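# Cap both open paint markers with matching colours

## Task

Put the caps on the two paint markers that are open, so that at the end all four markers sit in the stand, each wearing a cap of its own colour pressed fully home: yellow cap on the yellow marker, red on red, blue on blue, green on green.

## Robot and tools

Robot: two arms, left_arm and right_arm, each with six revolute joints and a two-finger parallel gripper carrying a fisheye wrist camera. In the scene frame the origin sits at table-top height halfway between the arms, +z points up, +x points out across the table, and left_arm is on the +y side. The calibrated bases: left_arm at (+0.010, +0.289, 0) m, right_arm at (-0.012, -0.333, 0) m, both turned only slightly about z. Reported hand positions, hand quaternions and wrist-camera poses are in that arm's own base frame. Head cameras and the table are in the scene frame. Reported positions can be a few centimetres off, especially at full reach.

Joint order (used in every command row and in every per-joint list of a result): wrist pitch (joint4), wrist yaw (joint5), shoulder (joint2), wrist roll (joint6), waist (joint1), elbow (joint3). Stated ranges in rad: waist -2.880..2.880, shoulder 0.000..3.142, elbow 0.000..3.019, wrist pitch -1.693..1.571, wrist yaw -1.571..1.571, wrist roll -2.094..2.094; the true stop may differ by up to 0.084 rad.

A command row is one flat list of 14 numbers, each between -1 and 1, covering both arms even when only one moves: six joint numbers then an opening for left_arm, then the same seven for right_arm. Joint numbers are scaled offsets, not angles: 1.0 equals 2.811 rad for waist and shoulder, 2.53 for elbow, 2.575 for wrist pitch, 8.12 for wrist yaw, 9.528 for wrist roll. They count from the "Joint targets" line as it stands when the action (or move) begins, not from the previous row, so sending the same offset twice moves twice as far. Zeros for an arm's joints re-command its current targets. The opening number is absolute: +1 fully open (about 0.094 m between pads), -1 shut. To keep a gripper as it is, repeat its current command; a 0 would half-close it.

execute_actions(actions, cameras): actions is a list of actions; each action is a list of up to 15 rows, one per 1/30 s step, the last row held to fill 15 steps (0.5 s). An empty list just reports state. Any action that would push a joint more than 0.084 rad beyond its range is refused for both arms; a badly formed first action voids the whole call.

move(target, speed, blend, opening_speed, blocking, cameras): target is one 14-number row or a list of up to 15 rows, every row an offset from the same starting Joint targets. All joints travel together, so the hand follows a curve and does not avoid obstacles or the other arm. speed is the top rad/s of the joint with farthest to travel (0.01 to 12.57, default 0.5), one value or one per target. blend (rad) rounds corners in a list. opening_speed (0.2 or more, per second on the -1..1 scale) closes or opens gradually; use a low value on fragile parts. The result adds a "move:" line: done, off_target (resting more than 0.035 rad from target), moving, held or fault, plus limits=held if steps were withheld. blocking=false returns after about 0.5 s while the motion continues.

wait(seconds 0..10) lets time run with commands held. stop brakes a running move. zoom_image(camera, region [x0,y0,x1,y1], at most 504x504 px) enlarges part of the latest image from cam_head_left, cam_head_right, cam_left_wrist or cam_right_wrist. read_manual gives only licence text. finished_scene ends the scene for good; call it only once every marker is capped correctly and stable.

Results: Joint positions (rad, then pad gap in m), Joint velocities ("within noise" means at rest), Joint targets, Joint torques (drive output including gravity; numbers 1 and 6 wrap at ±28 N m), grip_measured (opening on the command scale; may read up to 2.7 mm wide when empty and a few mm narrow on a squeezed part), grip_effort_nm (motor effort, negative closing; not a pad force). "joint sent to its limit" means a joint was clipped at its stop; "joint command not followed" means the clearance check altered targets. A Tool commands line, if present, lists current gripper commands.

Motion notes: each joint target may lead its measured angle only by a fixed margin, and a step that would shift the hand over 110 mm is scaled back, so big motions take several actions. The gripper's fingers point along its +z; they close along y; end_effector_position lies between the pads about 1 cm behind the tips. Gripping presses at full force (roughly 50-64 N per pad) once commanded about 0.05 (0.11 for small or round items) below the touch reading. Release by commanding well above grip_measured.

Avoid: dropping parts or letting go while they move, knocking anything off the table, fast impacts and hard presses, and any contact between the two arms or one gripper closing on the other's fingers, which can fail the task. If an arm is stalled against something, command its targets back past its measured positions. Long holding of loads, outstretched poses or pushing against the unreachable heats motors: MOTOR HOT appears near 85 °C, and at 100 °C that arm goes limp for 30 s or more. Objects may occasionally get a small push from outside.

Each tool is called after "Request:" as name(argument=value, ...) on one line, values as JSON.

## Session

Request:
execute_actions(actions=[])

Scene clock: 0.00 s.
left_arm: end_effector_position=(+0.4018, +0.1616, +0.1800) grip_measured=+1.000 grip_effort_nm=n/a end_effector_quat_wxyz=(+0.638, -0.190, +0.685, -0.294) | right_arm: end_effector_position=(+0.8477, -0.2226, +0.2072) grip_measured=+1.000 grip_effort_nm=n/a end_effector_quat_wxyz=(+0.612, +0.283, +0.605, -0.424)
Joint names: [wrist pitch, wrist yaw, shoulder, wrist roll, waist, elbow]
Joint positions: left_arm=[1.032 0.846 1.429 -0.69 0.685 0.378 0.094] | right_arm=[0.622 0.938 2.398 -0.318 -0.097 1.96 0.094]
Joint velocities: within noise
Joint torques (N m): no reading
Heat: left arm: hottest waist 22 °C; right arm: hottest gripper 25 °C.
Joint targets: left_arm=[1.039 0.846 1.424 -0.689 0.685 0.397] | right_arm=[0.624 0.938 2.413 -0.318 -0.097 1.979]
Tool commands: left_gripper/opening=+1.0 right_gripper/opening=+1.0

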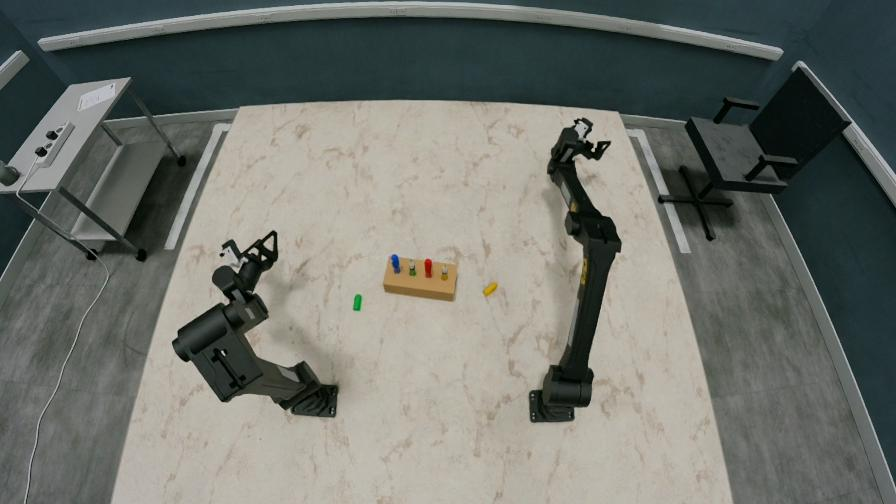

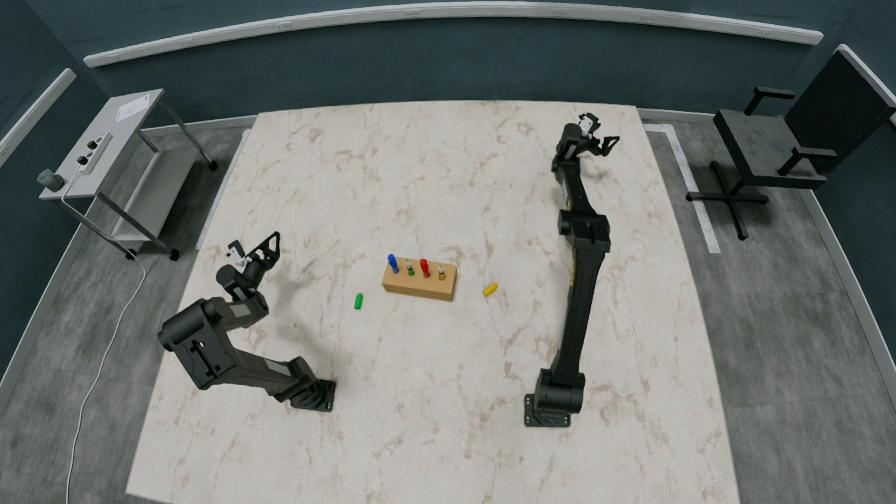

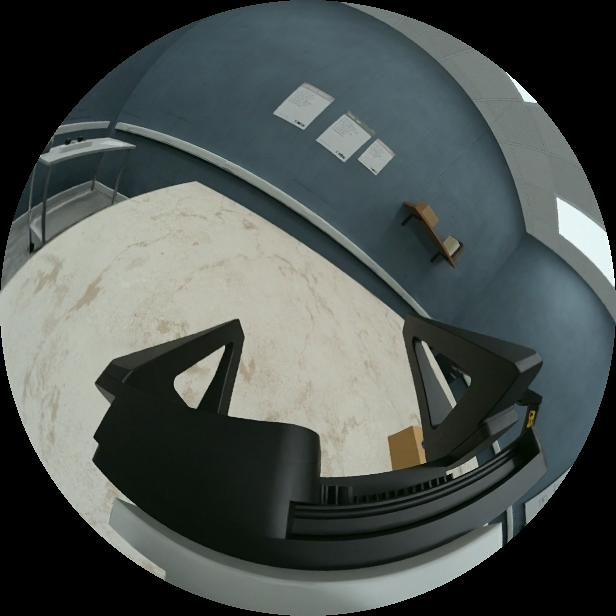

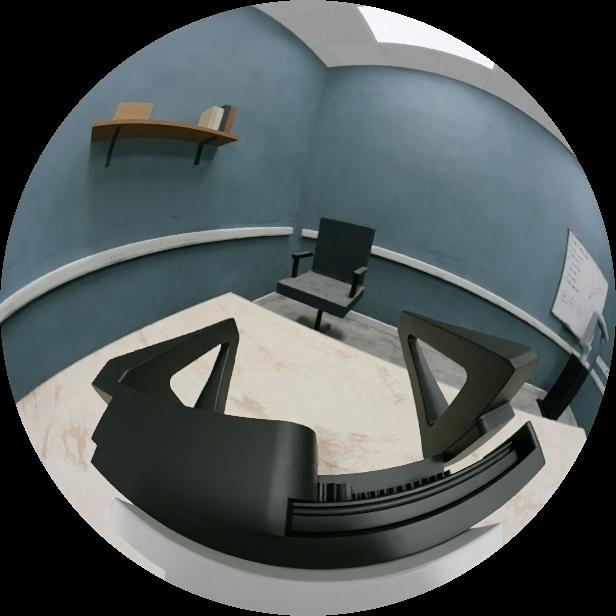

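Request:
zoom_image(camera="cam_head_left", region=[340, 240, 520, 320])

Request:
zoom_image(camera="cam_head_right", region=[340, 240, 520, 320])

Scaled by 2.800 from the camera's 896x504 image, which has a finer 1280x720 frame.

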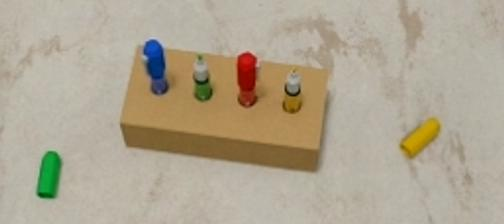

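Scaled by 2.800 from the camera's 896x504 image, which has a finer 1280x720 frame.

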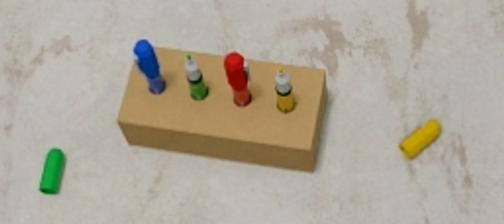

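Request:
zoom_image(camera="cam_head_left", region=[380, 245, 470, 305])

Request:
zoom_image(camera="cam_head_left", region=[340, 280, 380, 320])

Request:
zoom_image(camera="cam_head_left", region=[470, 270, 510, 310])

Request:
zoom_image(camera="cam_head_right", region=[380, 245, 470, 305])

Request:
zoom_image(camera="cam_head_right", region=[340, 280, 380, 320])

Request:
zoom_image(camera="cam_head_right", region=[470, 270, 510, 310])

Scaled by 5.600 from the camera's 896x504 image, which has a finer 1280x720 frame.

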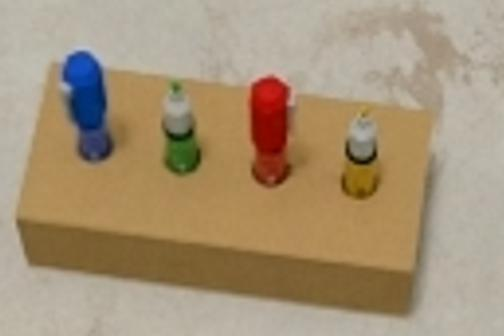

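Scaled by 12.600 from the camera's 896x504 image, which has a finer 1280x720 frame.

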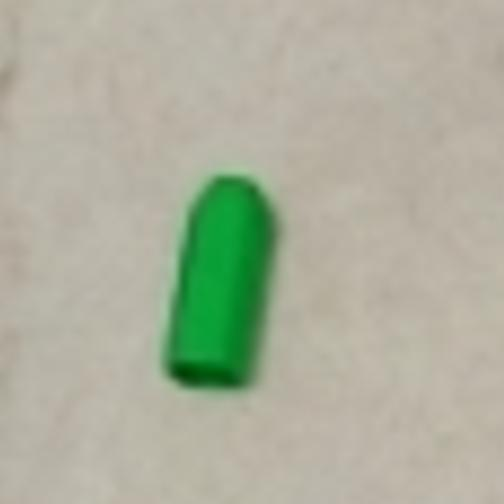

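Scaled by 12.600 from the camera's 896x504 image, which has a finer 1280x720 frame.

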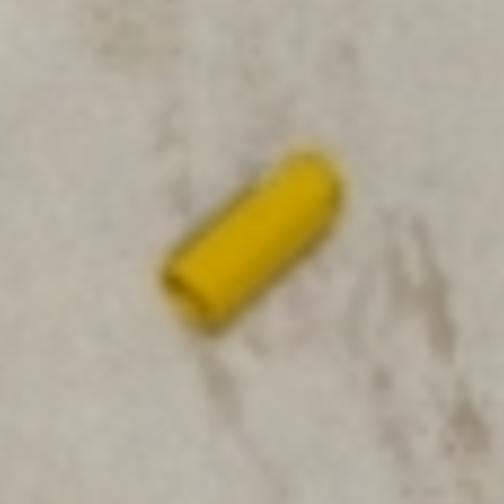

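Scaled by 5.600 from the camera's 896x504 image, which has a finer 1280x720 frame.

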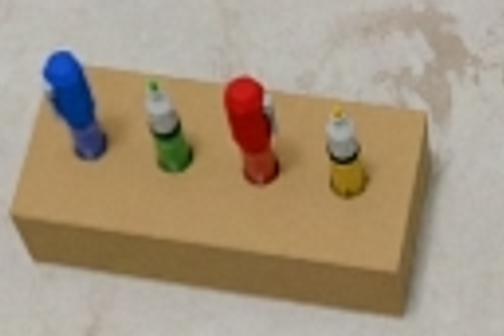

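Scaled by 12.600 from the camera's 896x504 image, which has a finer 1280x720 frame.

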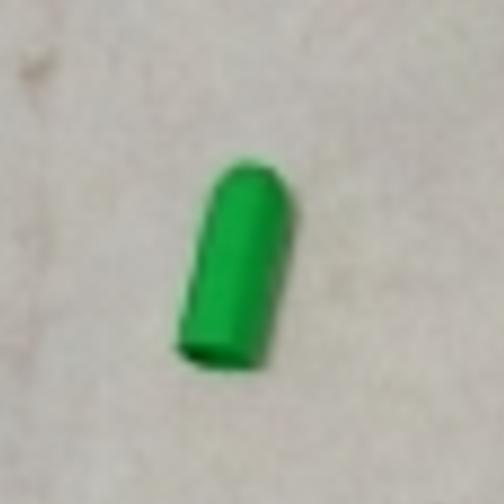

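Scaled by 12.600 from the camera's 896x504 image, which has a finer 1280x720 frame.

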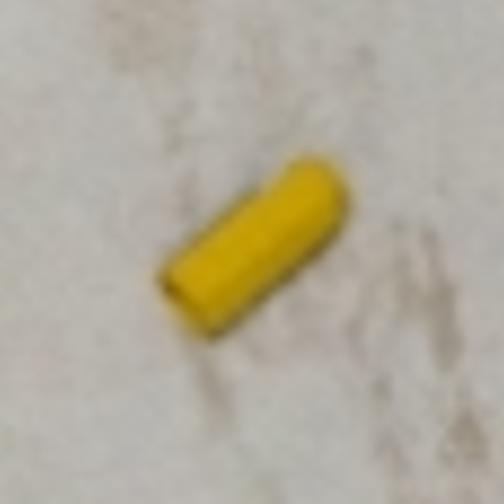

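Request:
zoom_image(camera="cam_head_left", region=[280, 350, 360, 430])

Request:
zoom_image(camera="cam_head_right", region=[280, 350, 360, 430])

Request:
zoom_image(camera="cam_head_left", region=[510, 350, 590, 430])

Request:
zoom_image(camera="cam_head_right", region=[510, 350, 590, 430])

Scaled by 6.300 from the camera's 896x504 image, which has a finer 1280x720 frame.

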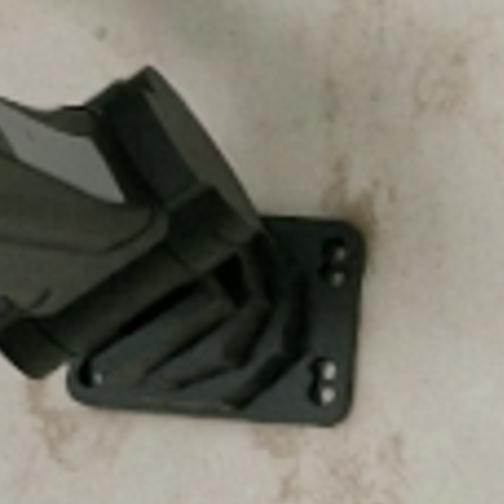

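Scaled by 6.300 from the camera's 896x504 image, which has a finer 1280x720 frame.

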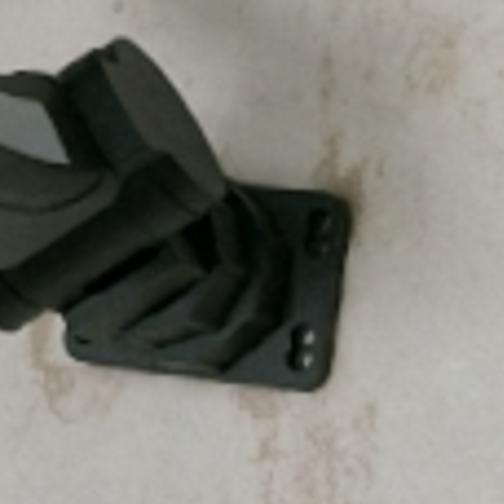

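Scaled by 6.300 from the camera's 896x504 image, which has a finer 1280x720 frame.

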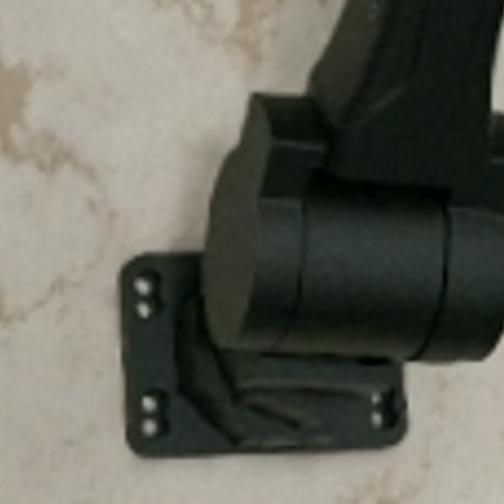

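Scaled by 6.300 from the camera's 896x504 image, which has a finer 1280x720 frame.

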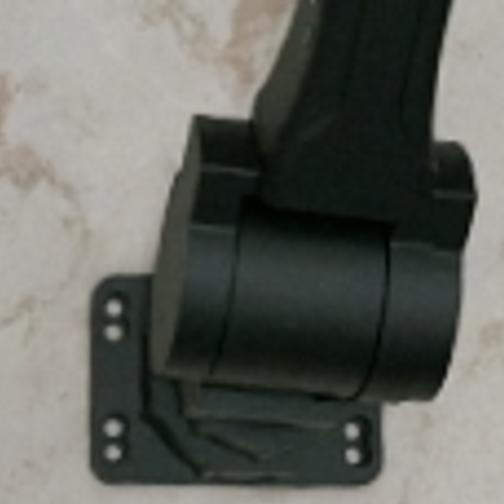

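Request:
move(target=[[-0.9014, -0.10419, -0.09488, 0.03757, -0.35461, 0.18636, 1.0, -0.72897, -0.11552, -0.37115, 0.15701, 0.18762, -0.36636, 1.0]], speed=1.0)

Scene clock: 9.73 s.
left_arm: end_effector_position=(+0.2693, -0.0840, +0.1298) grip_measured=+1.000 grip_effort_nm=-0.007 end_effector_quat_wxyz=(-0.025, -0.021, +0.999, +0.006) | right_arm: end_effector_position=(+0.3483, +0.1552, +0.1506) grip_measured=+1.000 grip_effort_nm=-0.032 end_effector_quat_wxyz=(+0.005, +0.365, +0.931, +0.002)
Joint names: [wrist pitch, wrist yaw, shoulder, wrist roll, waist, elbow]
Joint positions: left_arm=[-1.274 0.003 1.167 -0.341 -0.299 0.819 0.094] | right_arm=[-1.245 0.004 1.378 1.169 0.422 1.062 0.094]
Joint velocities: within noise
Joint torques (N m): left_arm=[0.02 -0.13 -6.83 0.03 -0.5 11.51] | right_arm=[0.38 -0.11 -13.57 0.03 2.78 6.24]
Heat: left arm: hottest waist 22 °C; right arm: hottest shoulder 25 °C.
Joint targets: left_arm=[-1.282 0.000 1.157 -0.331 -0.312 0.869] | right_arm=[-1.253 0.000 1.369 1.178 0.430 1.052]
move: off_target (left_arm); left_arm: the elbow is farthest, 0.049 rad from its target
camera_calibration:
cam_left_wrist: T_world_to_cam=[[-0.0342694, -0.99664, -0.0743887, -0.0565708], [-0.842324, -0.0112566, 0.538855, 0.171432], [-0.537882, 0.0811256, -0.839108, 0.36216], [0, 0, 0, 1]] pos_world=[0.337262, -0.0838315, 0.207306]
cam_right_wrist: T_world_to_cam=[[-0.722129, -0.690256, -0.0455592, 0.369189], [-0.614959, 0.610404, 0.499231, 0.058767], [-0.316788, 0.388527, -0.86527, 0.277698], [0, 0, 0, 1]] pos_world=[0.390713, 0.11107, 0.227765]

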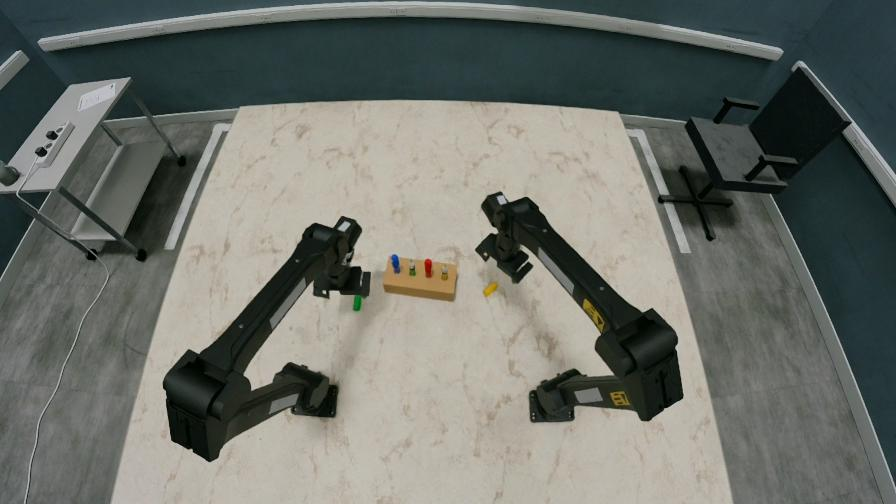

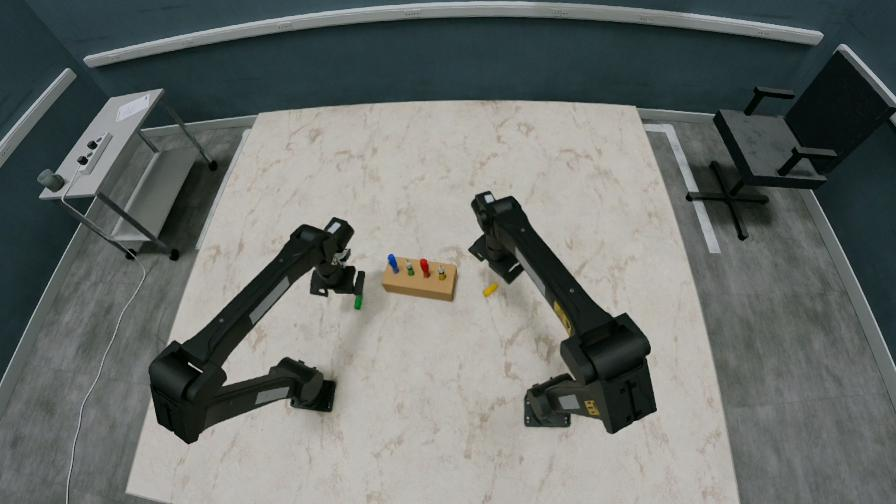

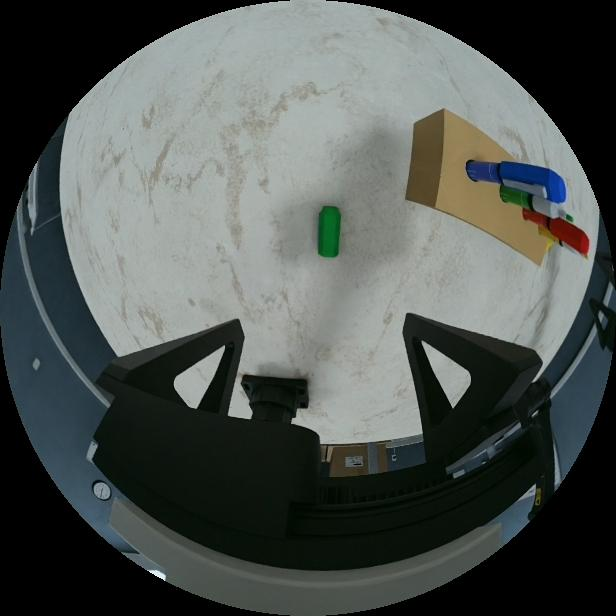

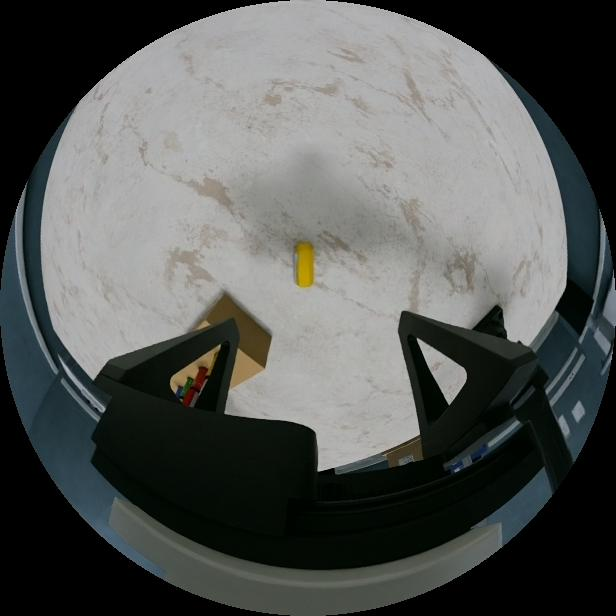

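Request:
zoom_image(camera="cam_left_wrist", region=[280, 180, 380, 280])

Request:
zoom_image(camera="cam_right_wrist", region=[255, 215, 355, 315])

Request:
zoom_image(camera="cam_left_wrist", region=[400, 90, 616, 306])

Scaled by 5.040 from the camera's 616x616 image, which has a finer 880x880 frame.

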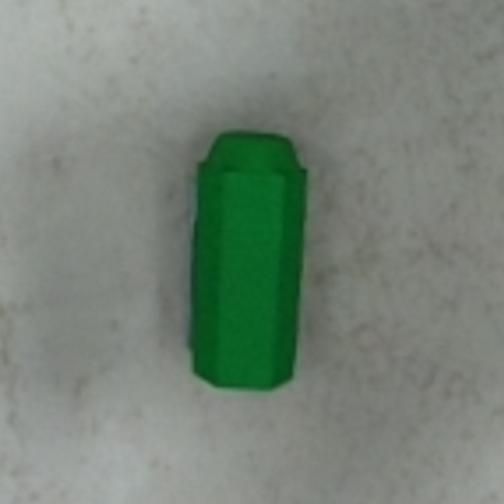

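Scaled by 5.040 from the camera's 616x616 image, which has a finer 880x880 frame.

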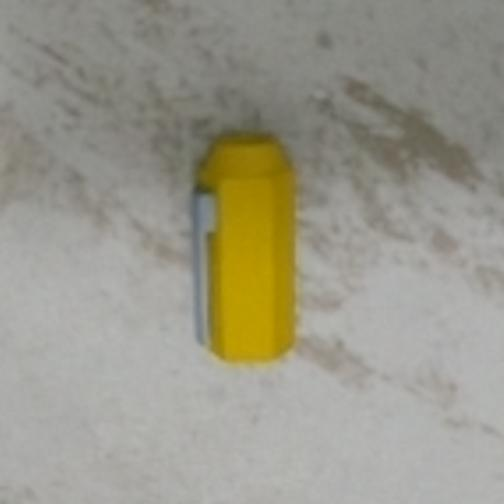

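Scaled by 2.333 from the camera's 616x616 image, which has a finer 880x880 frame.

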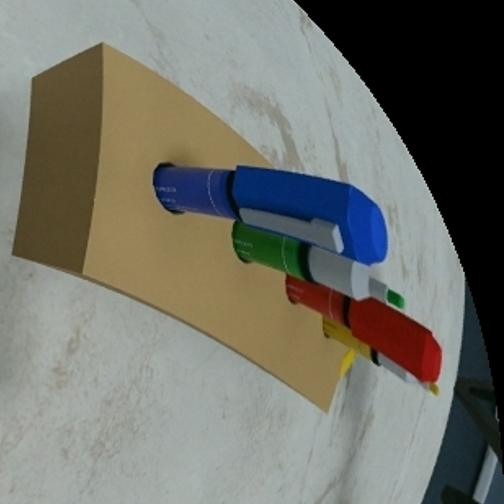

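Request:
move(target=[[0.09953, 0, 0.05407, 0.00756, 0.01323, -0.04154, 0.1, 0.08722, 0, 0.04706, 0.00836, 0.00573, -0.0368, 0.1]], speed=0.5, opening_speed=1.0)

Scene clock: 13.27 s.
left_arm: end_effector_position=(+0.2967, -0.0892, +0.0668) grip_measured=+0.104 grip_effort_nm=-0.139 end_effector_quat_wxyz=(-0.010, +0.010, +1.000, +0.001) | right_arm: end_effector_position=(+0.3552, +0.1646, +0.0781) grip_measured=+0.104 grip_effort_nm=-0.178 end_effector_quat_wxyz=(+0.006, +0.395, +0.919, +0.004)
Joint names: [wrist pitch, wrist yaw, shoulder, wrist roll, waist, elbow]
Joint positions: left_arm=[-1.036 0.003 1.311 -0.269 -0.289 0.756 0.052] | right_arm=[-1.038 0.003 1.484 1.249 0.437 0.964 0.052]
Joint velocities: within noise
Joint torques (N m): left_arm=[0.69 -0.12 -7.47 0.04 1.73 7.51] | right_arm=[1.01 -0.11 -12.1 0.04 2.84 5.87]
Heat: left arm: hottest waist 22 °C; right arm: hottest shoulder 25 °C.
Joint targets: left_arm=[-1.026 0.000 1.309 -0.259 -0.275 0.763] | right_arm=[-1.028 0.000 1.502 1.258 0.446 0.959]
move: done
camera_calibration:
cam_left_wrist: T_world_to_cam=[[-0.0940812, -0.993427, -0.0652081, -0.0481688], [-0.856499, 0.0473769, 0.51397, 0.239474], [-0.507502, 0.104206, -0.855326, 0.318527], [0, 0, 0, 1]] pos_world=[0.36223, -0.0923899, 0.146221]
cam_right_wrist: T_world_to_cam=[[-0.765736, -0.641248, -0.0494961, 0.385189], [-0.575027, 0.648121, 0.499282, 0.0731127], [-0.288084, 0.41078, -0.865025, 0.199535], [0, 0, 0, 1]] pos_world=[0.394478, 0.117651, 0.155164]

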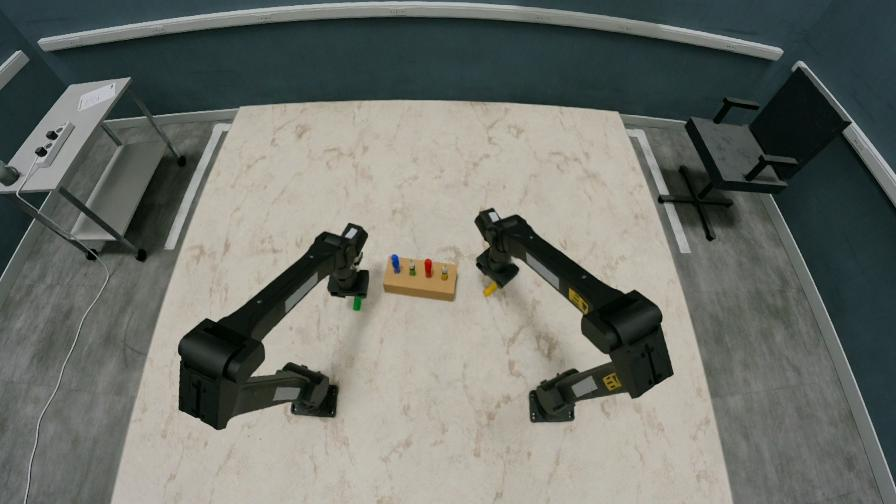

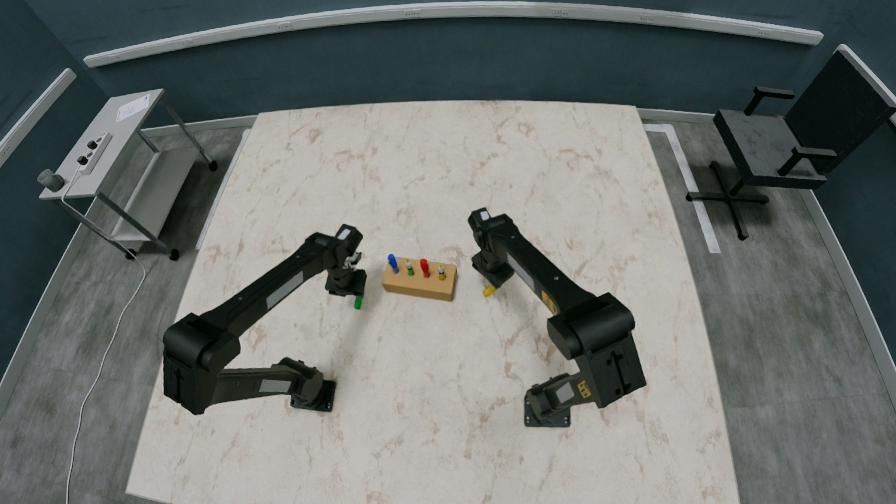

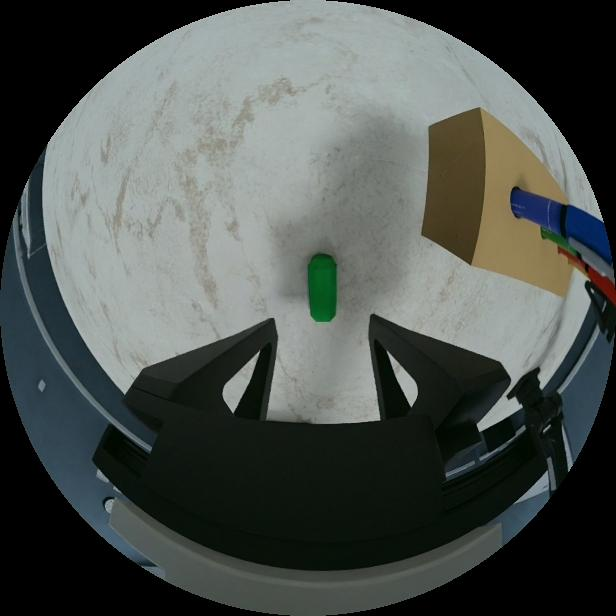

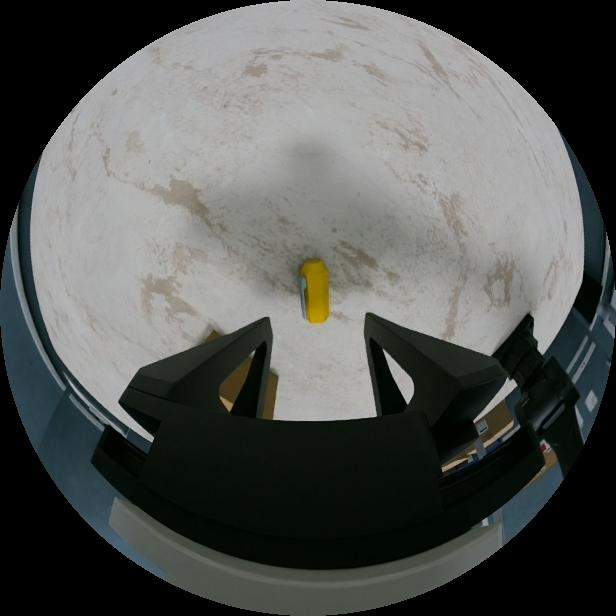

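Request:
zoom_image(camera="cam_left_wrist", region=[260, 230, 400, 370])

Request:
zoom_image(camera="cam_right_wrist", region=[250, 230, 390, 370])

Scaled by 3.600 from the camera's 616x616 image, which has a finer 880x880 frame.

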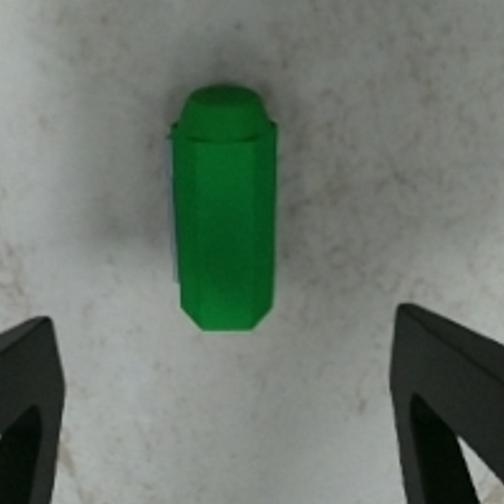

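Scaled by 3.600 from the camera's 616x616 image, which has a finer 880x880 frame.

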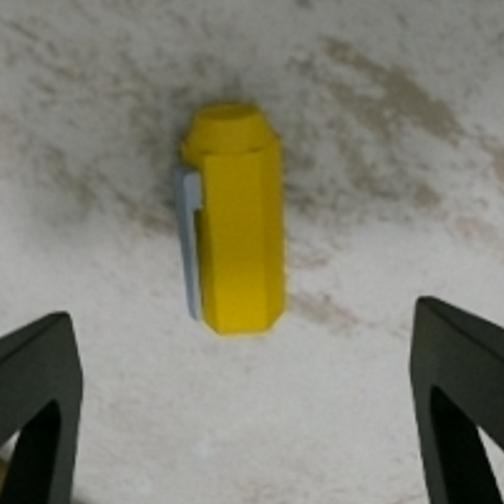

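Request:
move(target=[[0.04893, 0, 0.02099, 0.00609, 0.0032, -0.01858, 0.1, 0.04326, 0, 0.02448, -0.00535, 0.00213, -0.02071, 0.1]], speed=0.2)

Scene clock: 16.43 s.
left_arm: end_effector_position=(+0.3039, -0.0886, +0.0377) grip_measured=+0.103 grip_effort_nm=-0.144 end_effector_quat_wxyz=(+0.004, +0.035, +0.999, -0.003) | right_arm: end_effector_position=(+0.3548, +0.1669, +0.0400) grip_measured=+0.103 grip_effort_nm=-0.173 end_effector_quat_wxyz=(+0.006, +0.377, +0.926, +0.004)
Joint names: [wrist pitch, wrist yaw, shoulder, wrist roll, waist, elbow]
Joint positions: left_arm=[-0.91 0.003 1.363 -0.211 -0.281 0.712 0.052] | right_arm=[-0.926 0.003 1.545 1.215 0.442 0.915 0.052]
Joint velocities: within noise
Joint torques (N m): left_arm=[0.79 -0.12 -7.3 0.05 1.73 6.84] | right_arm=[0.98 -0.1 -11.81 -0.12 2.9 5.23]
Heat: left arm: hottest waist 22 °C; right arm: hottest elbow 26 °C.
Joint targets: left_arm=[-0.899 0.000 1.368 -0.201 -0.266 0.717] | right_arm=[-0.917 0.000 1.571 1.206 0.452 0.907]
move: done
camera_calibration:
cam_left_wrist: T_world_to_cam=[[-0.141388, -0.988136, -0.0599704, -0.0341039], [-0.867549, 0.0944993, 0.488292, 0.269015], [-0.476832, 0.121066, -0.870617, 0.290076], [0, 0, 0, 1]] pos_world=[0.366879, -0.0942393, 0.119142]
cam_right_wrist: T_world_to_cam=[[-0.739353, -0.671432, -0.0503582, 0.380153], [-0.601111, 0.62452, 0.498638, 0.103692], [-0.303352, 0.398941, -0.865346, 0.172907], [0, 0, 0, 1]] pos_world=[0.395849, 0.12151, 0.117063]

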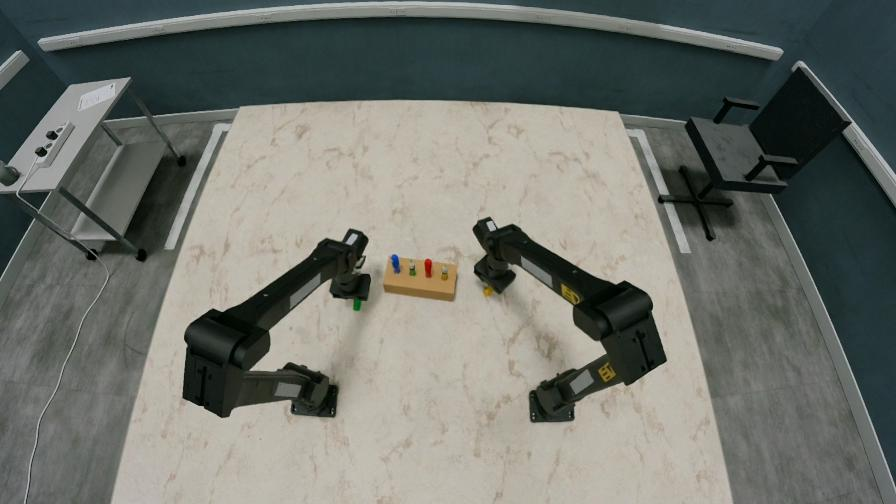

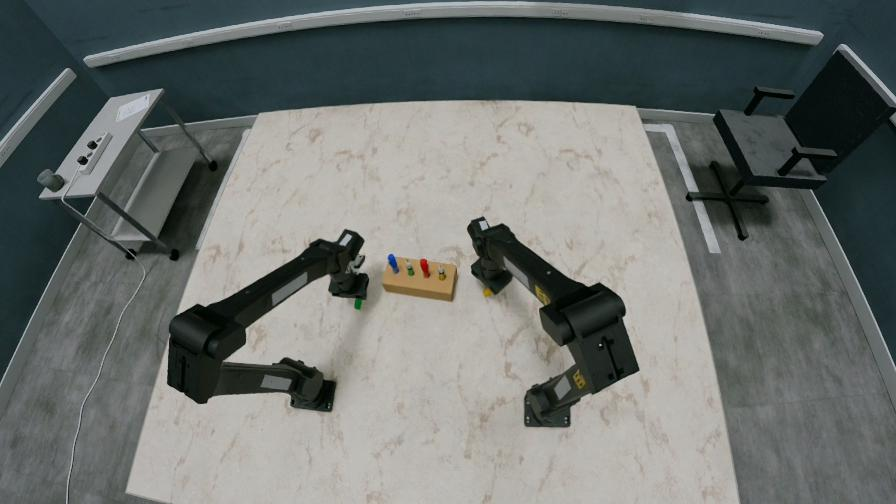

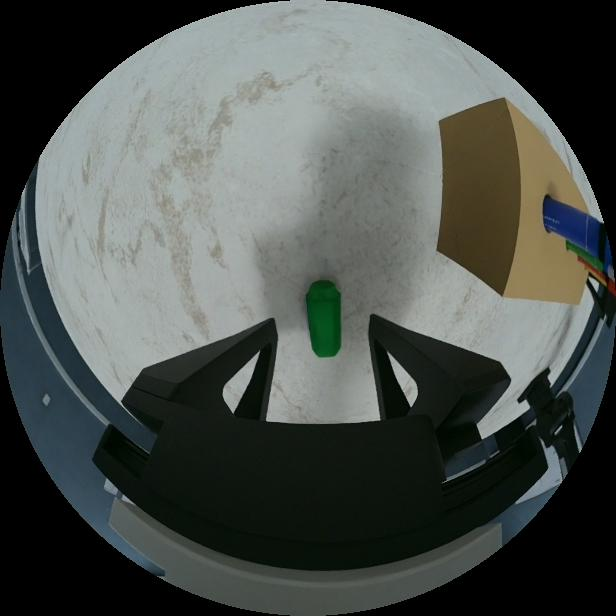

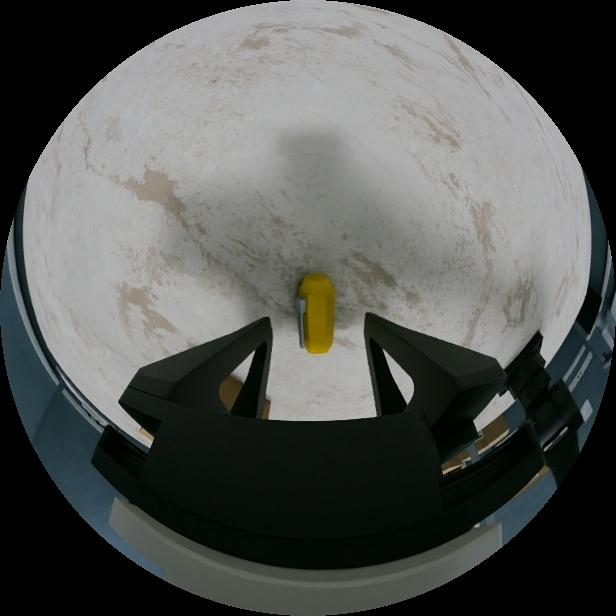

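Request:
zoom_image(camera="cam_left_wrist", region=[260, 260, 400, 400])

Request:
zoom_image(camera="cam_right_wrist", region=[250, 260, 390, 400])

Scaled by 3.600 from the camera's 616x616 image, which has a finer 880x880 frame.

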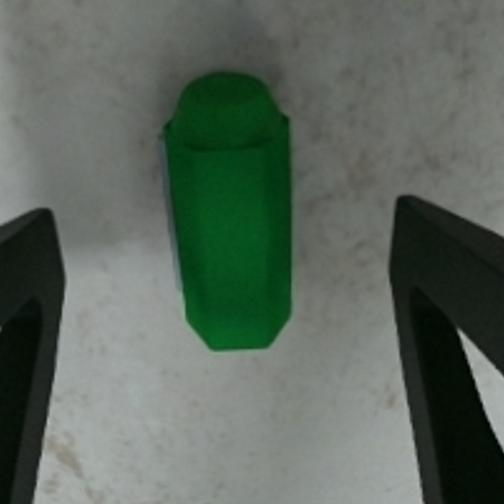

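Scaled by 3.600 from the camera's 616x616 image, which has a finer 880x880 frame.

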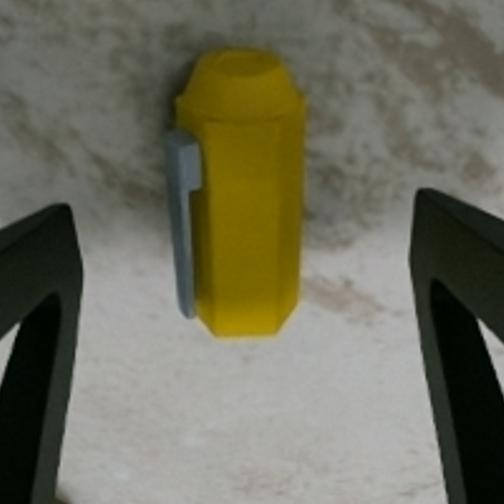

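Request:
move(target=[[0.0132, 0, 0.01202, 0, 0, -0.00383, 0.1, 0.00831, 0, 0.01078, 0, 0, -0.00233, 0.1]], speed=0.1)

Request:
zoom_image(camera="cam_left_wrist", region=[260, 260, 400, 400])

Request:
zoom_image(camera="cam_right_wrist", region=[250, 260, 390, 400])

Scene clock: 18.27 s.
left_arm: end_effector_position=(+0.3043, -0.0886, +0.0250) grip_measured=+0.103 grip_effort_nm=-0.134 end_effector_quat_wxyz=(+0.000, +0.035, +0.999, -0.002) | right_arm: end_effector_position=(+0.3543, +0.1667, +0.0273) grip_measured=+0.103 grip_effort_nm=-0.173 end_effector_quat_wxyz=(+0.001, +0.377, +0.926, -0.001)
Joint names: [wrist pitch, wrist yaw, shoulder, wrist roll, waist, elbow]
Joint positions: left_arm=[-0.876 0.003 1.397 -0.211 -0.28 0.703 0.052] | right_arm=[-0.905 0.003 1.574 1.214 0.442 0.909 0.052]
Joint velocities: within noise
Joint torques (N m): left_arm=[0.73 -0.12 -7.41 0.03 1.73 6.6] | right_arm=[1.01 -0.11 -11.87 -0.11 2.9 5.08]
Heat: left arm: hottest waist 22 °C; right arm: hottest elbow 26 °C.
Joint targets: left_arm=[-0.865 0.000 1.402 -0.201 -0.265 0.707] | right_arm=[-0.896 0.000 1.601 1.207 0.452 0.901]
move: done
camera_calibration:
cam_left_wrist: T_world_to_cam=[[-0.142336, -0.987923, -0.0612248, -0.034429], [-0.863158, 0.0936103, 0.49618, 0.274041], [-0.484457, 0.123471, -0.866058, 0.28164], [0, 0, 0, 1]] pos_world=[0.368083, -0.0944407, 0.105835]
cam_right_wrist: T_world_to_cam=[[-0.739658, -0.671973, -0.0368601, 0.378873], [-0.594994, 0.627367, 0.502388, 0.107115], [-0.314466, 0.393527, -0.863856, 0.166718], [0, 0, 0, 1]] pos_world=[0.396396, 0.121784, 0.104172]

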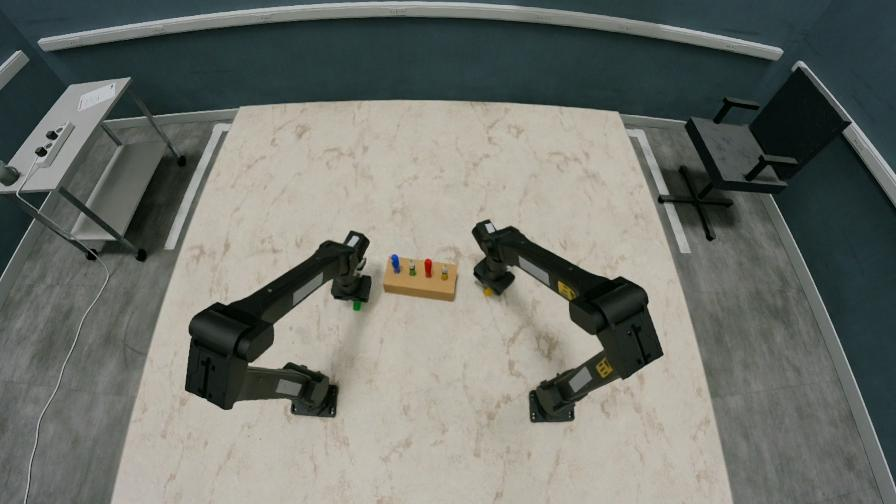

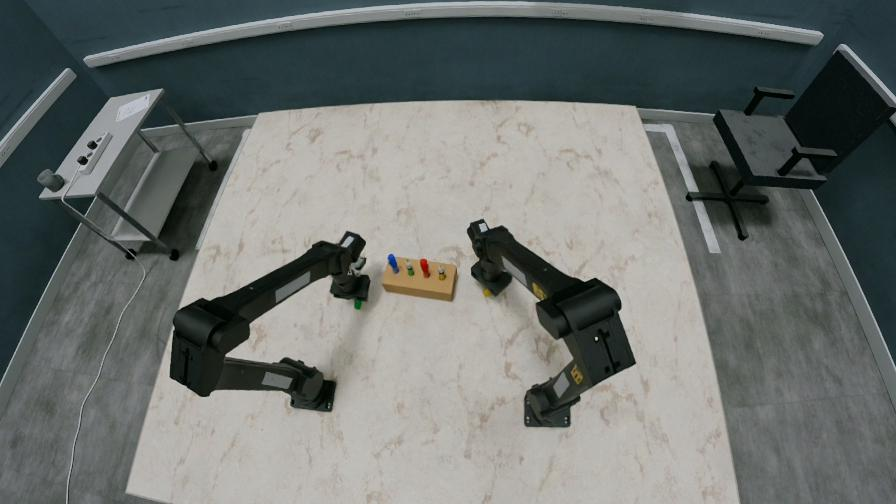

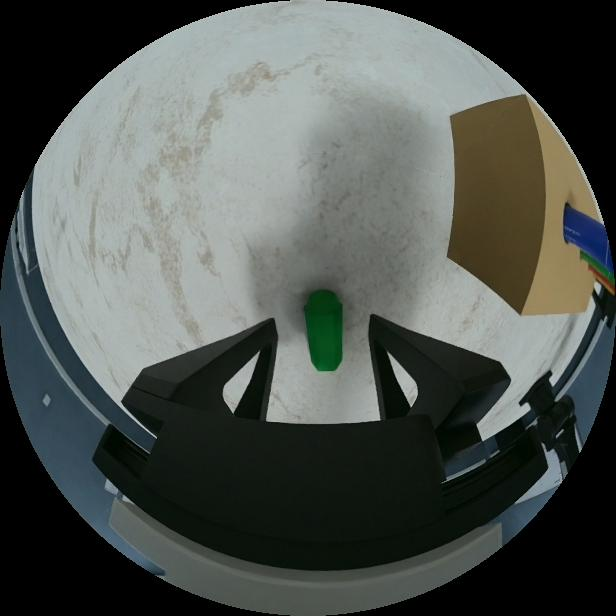

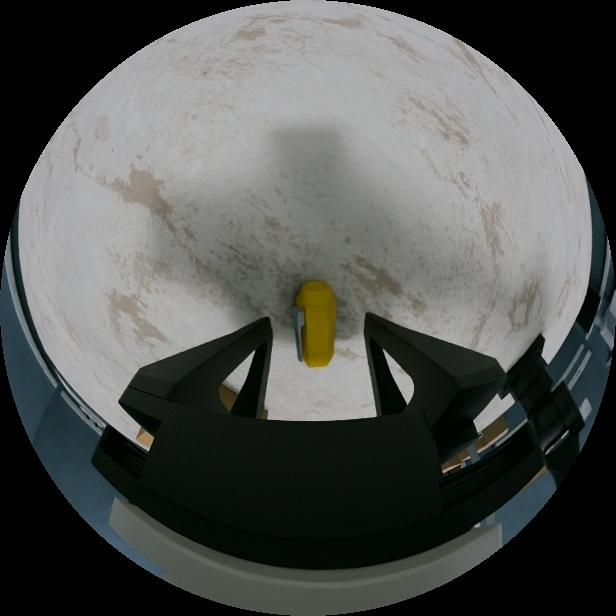

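Scaled by 3.600 from the camera's 616x616 image, which has a finer 880x880 frame.

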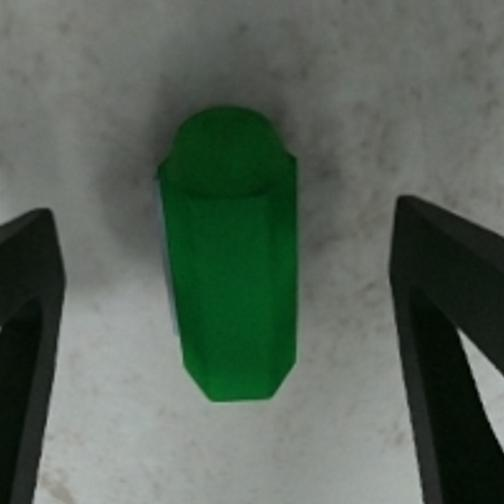

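Scaled by 3.600 from the camera's 616x616 image, which has a finer 880x880 frame.

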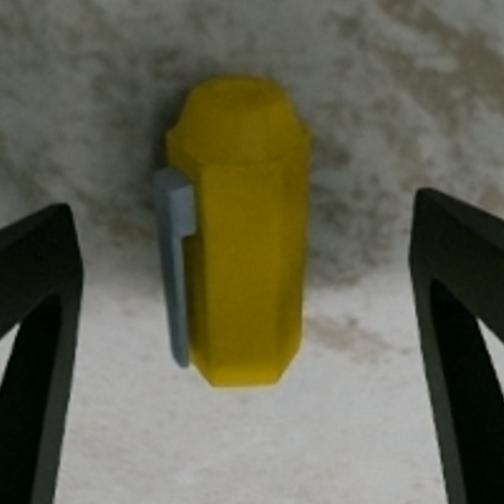

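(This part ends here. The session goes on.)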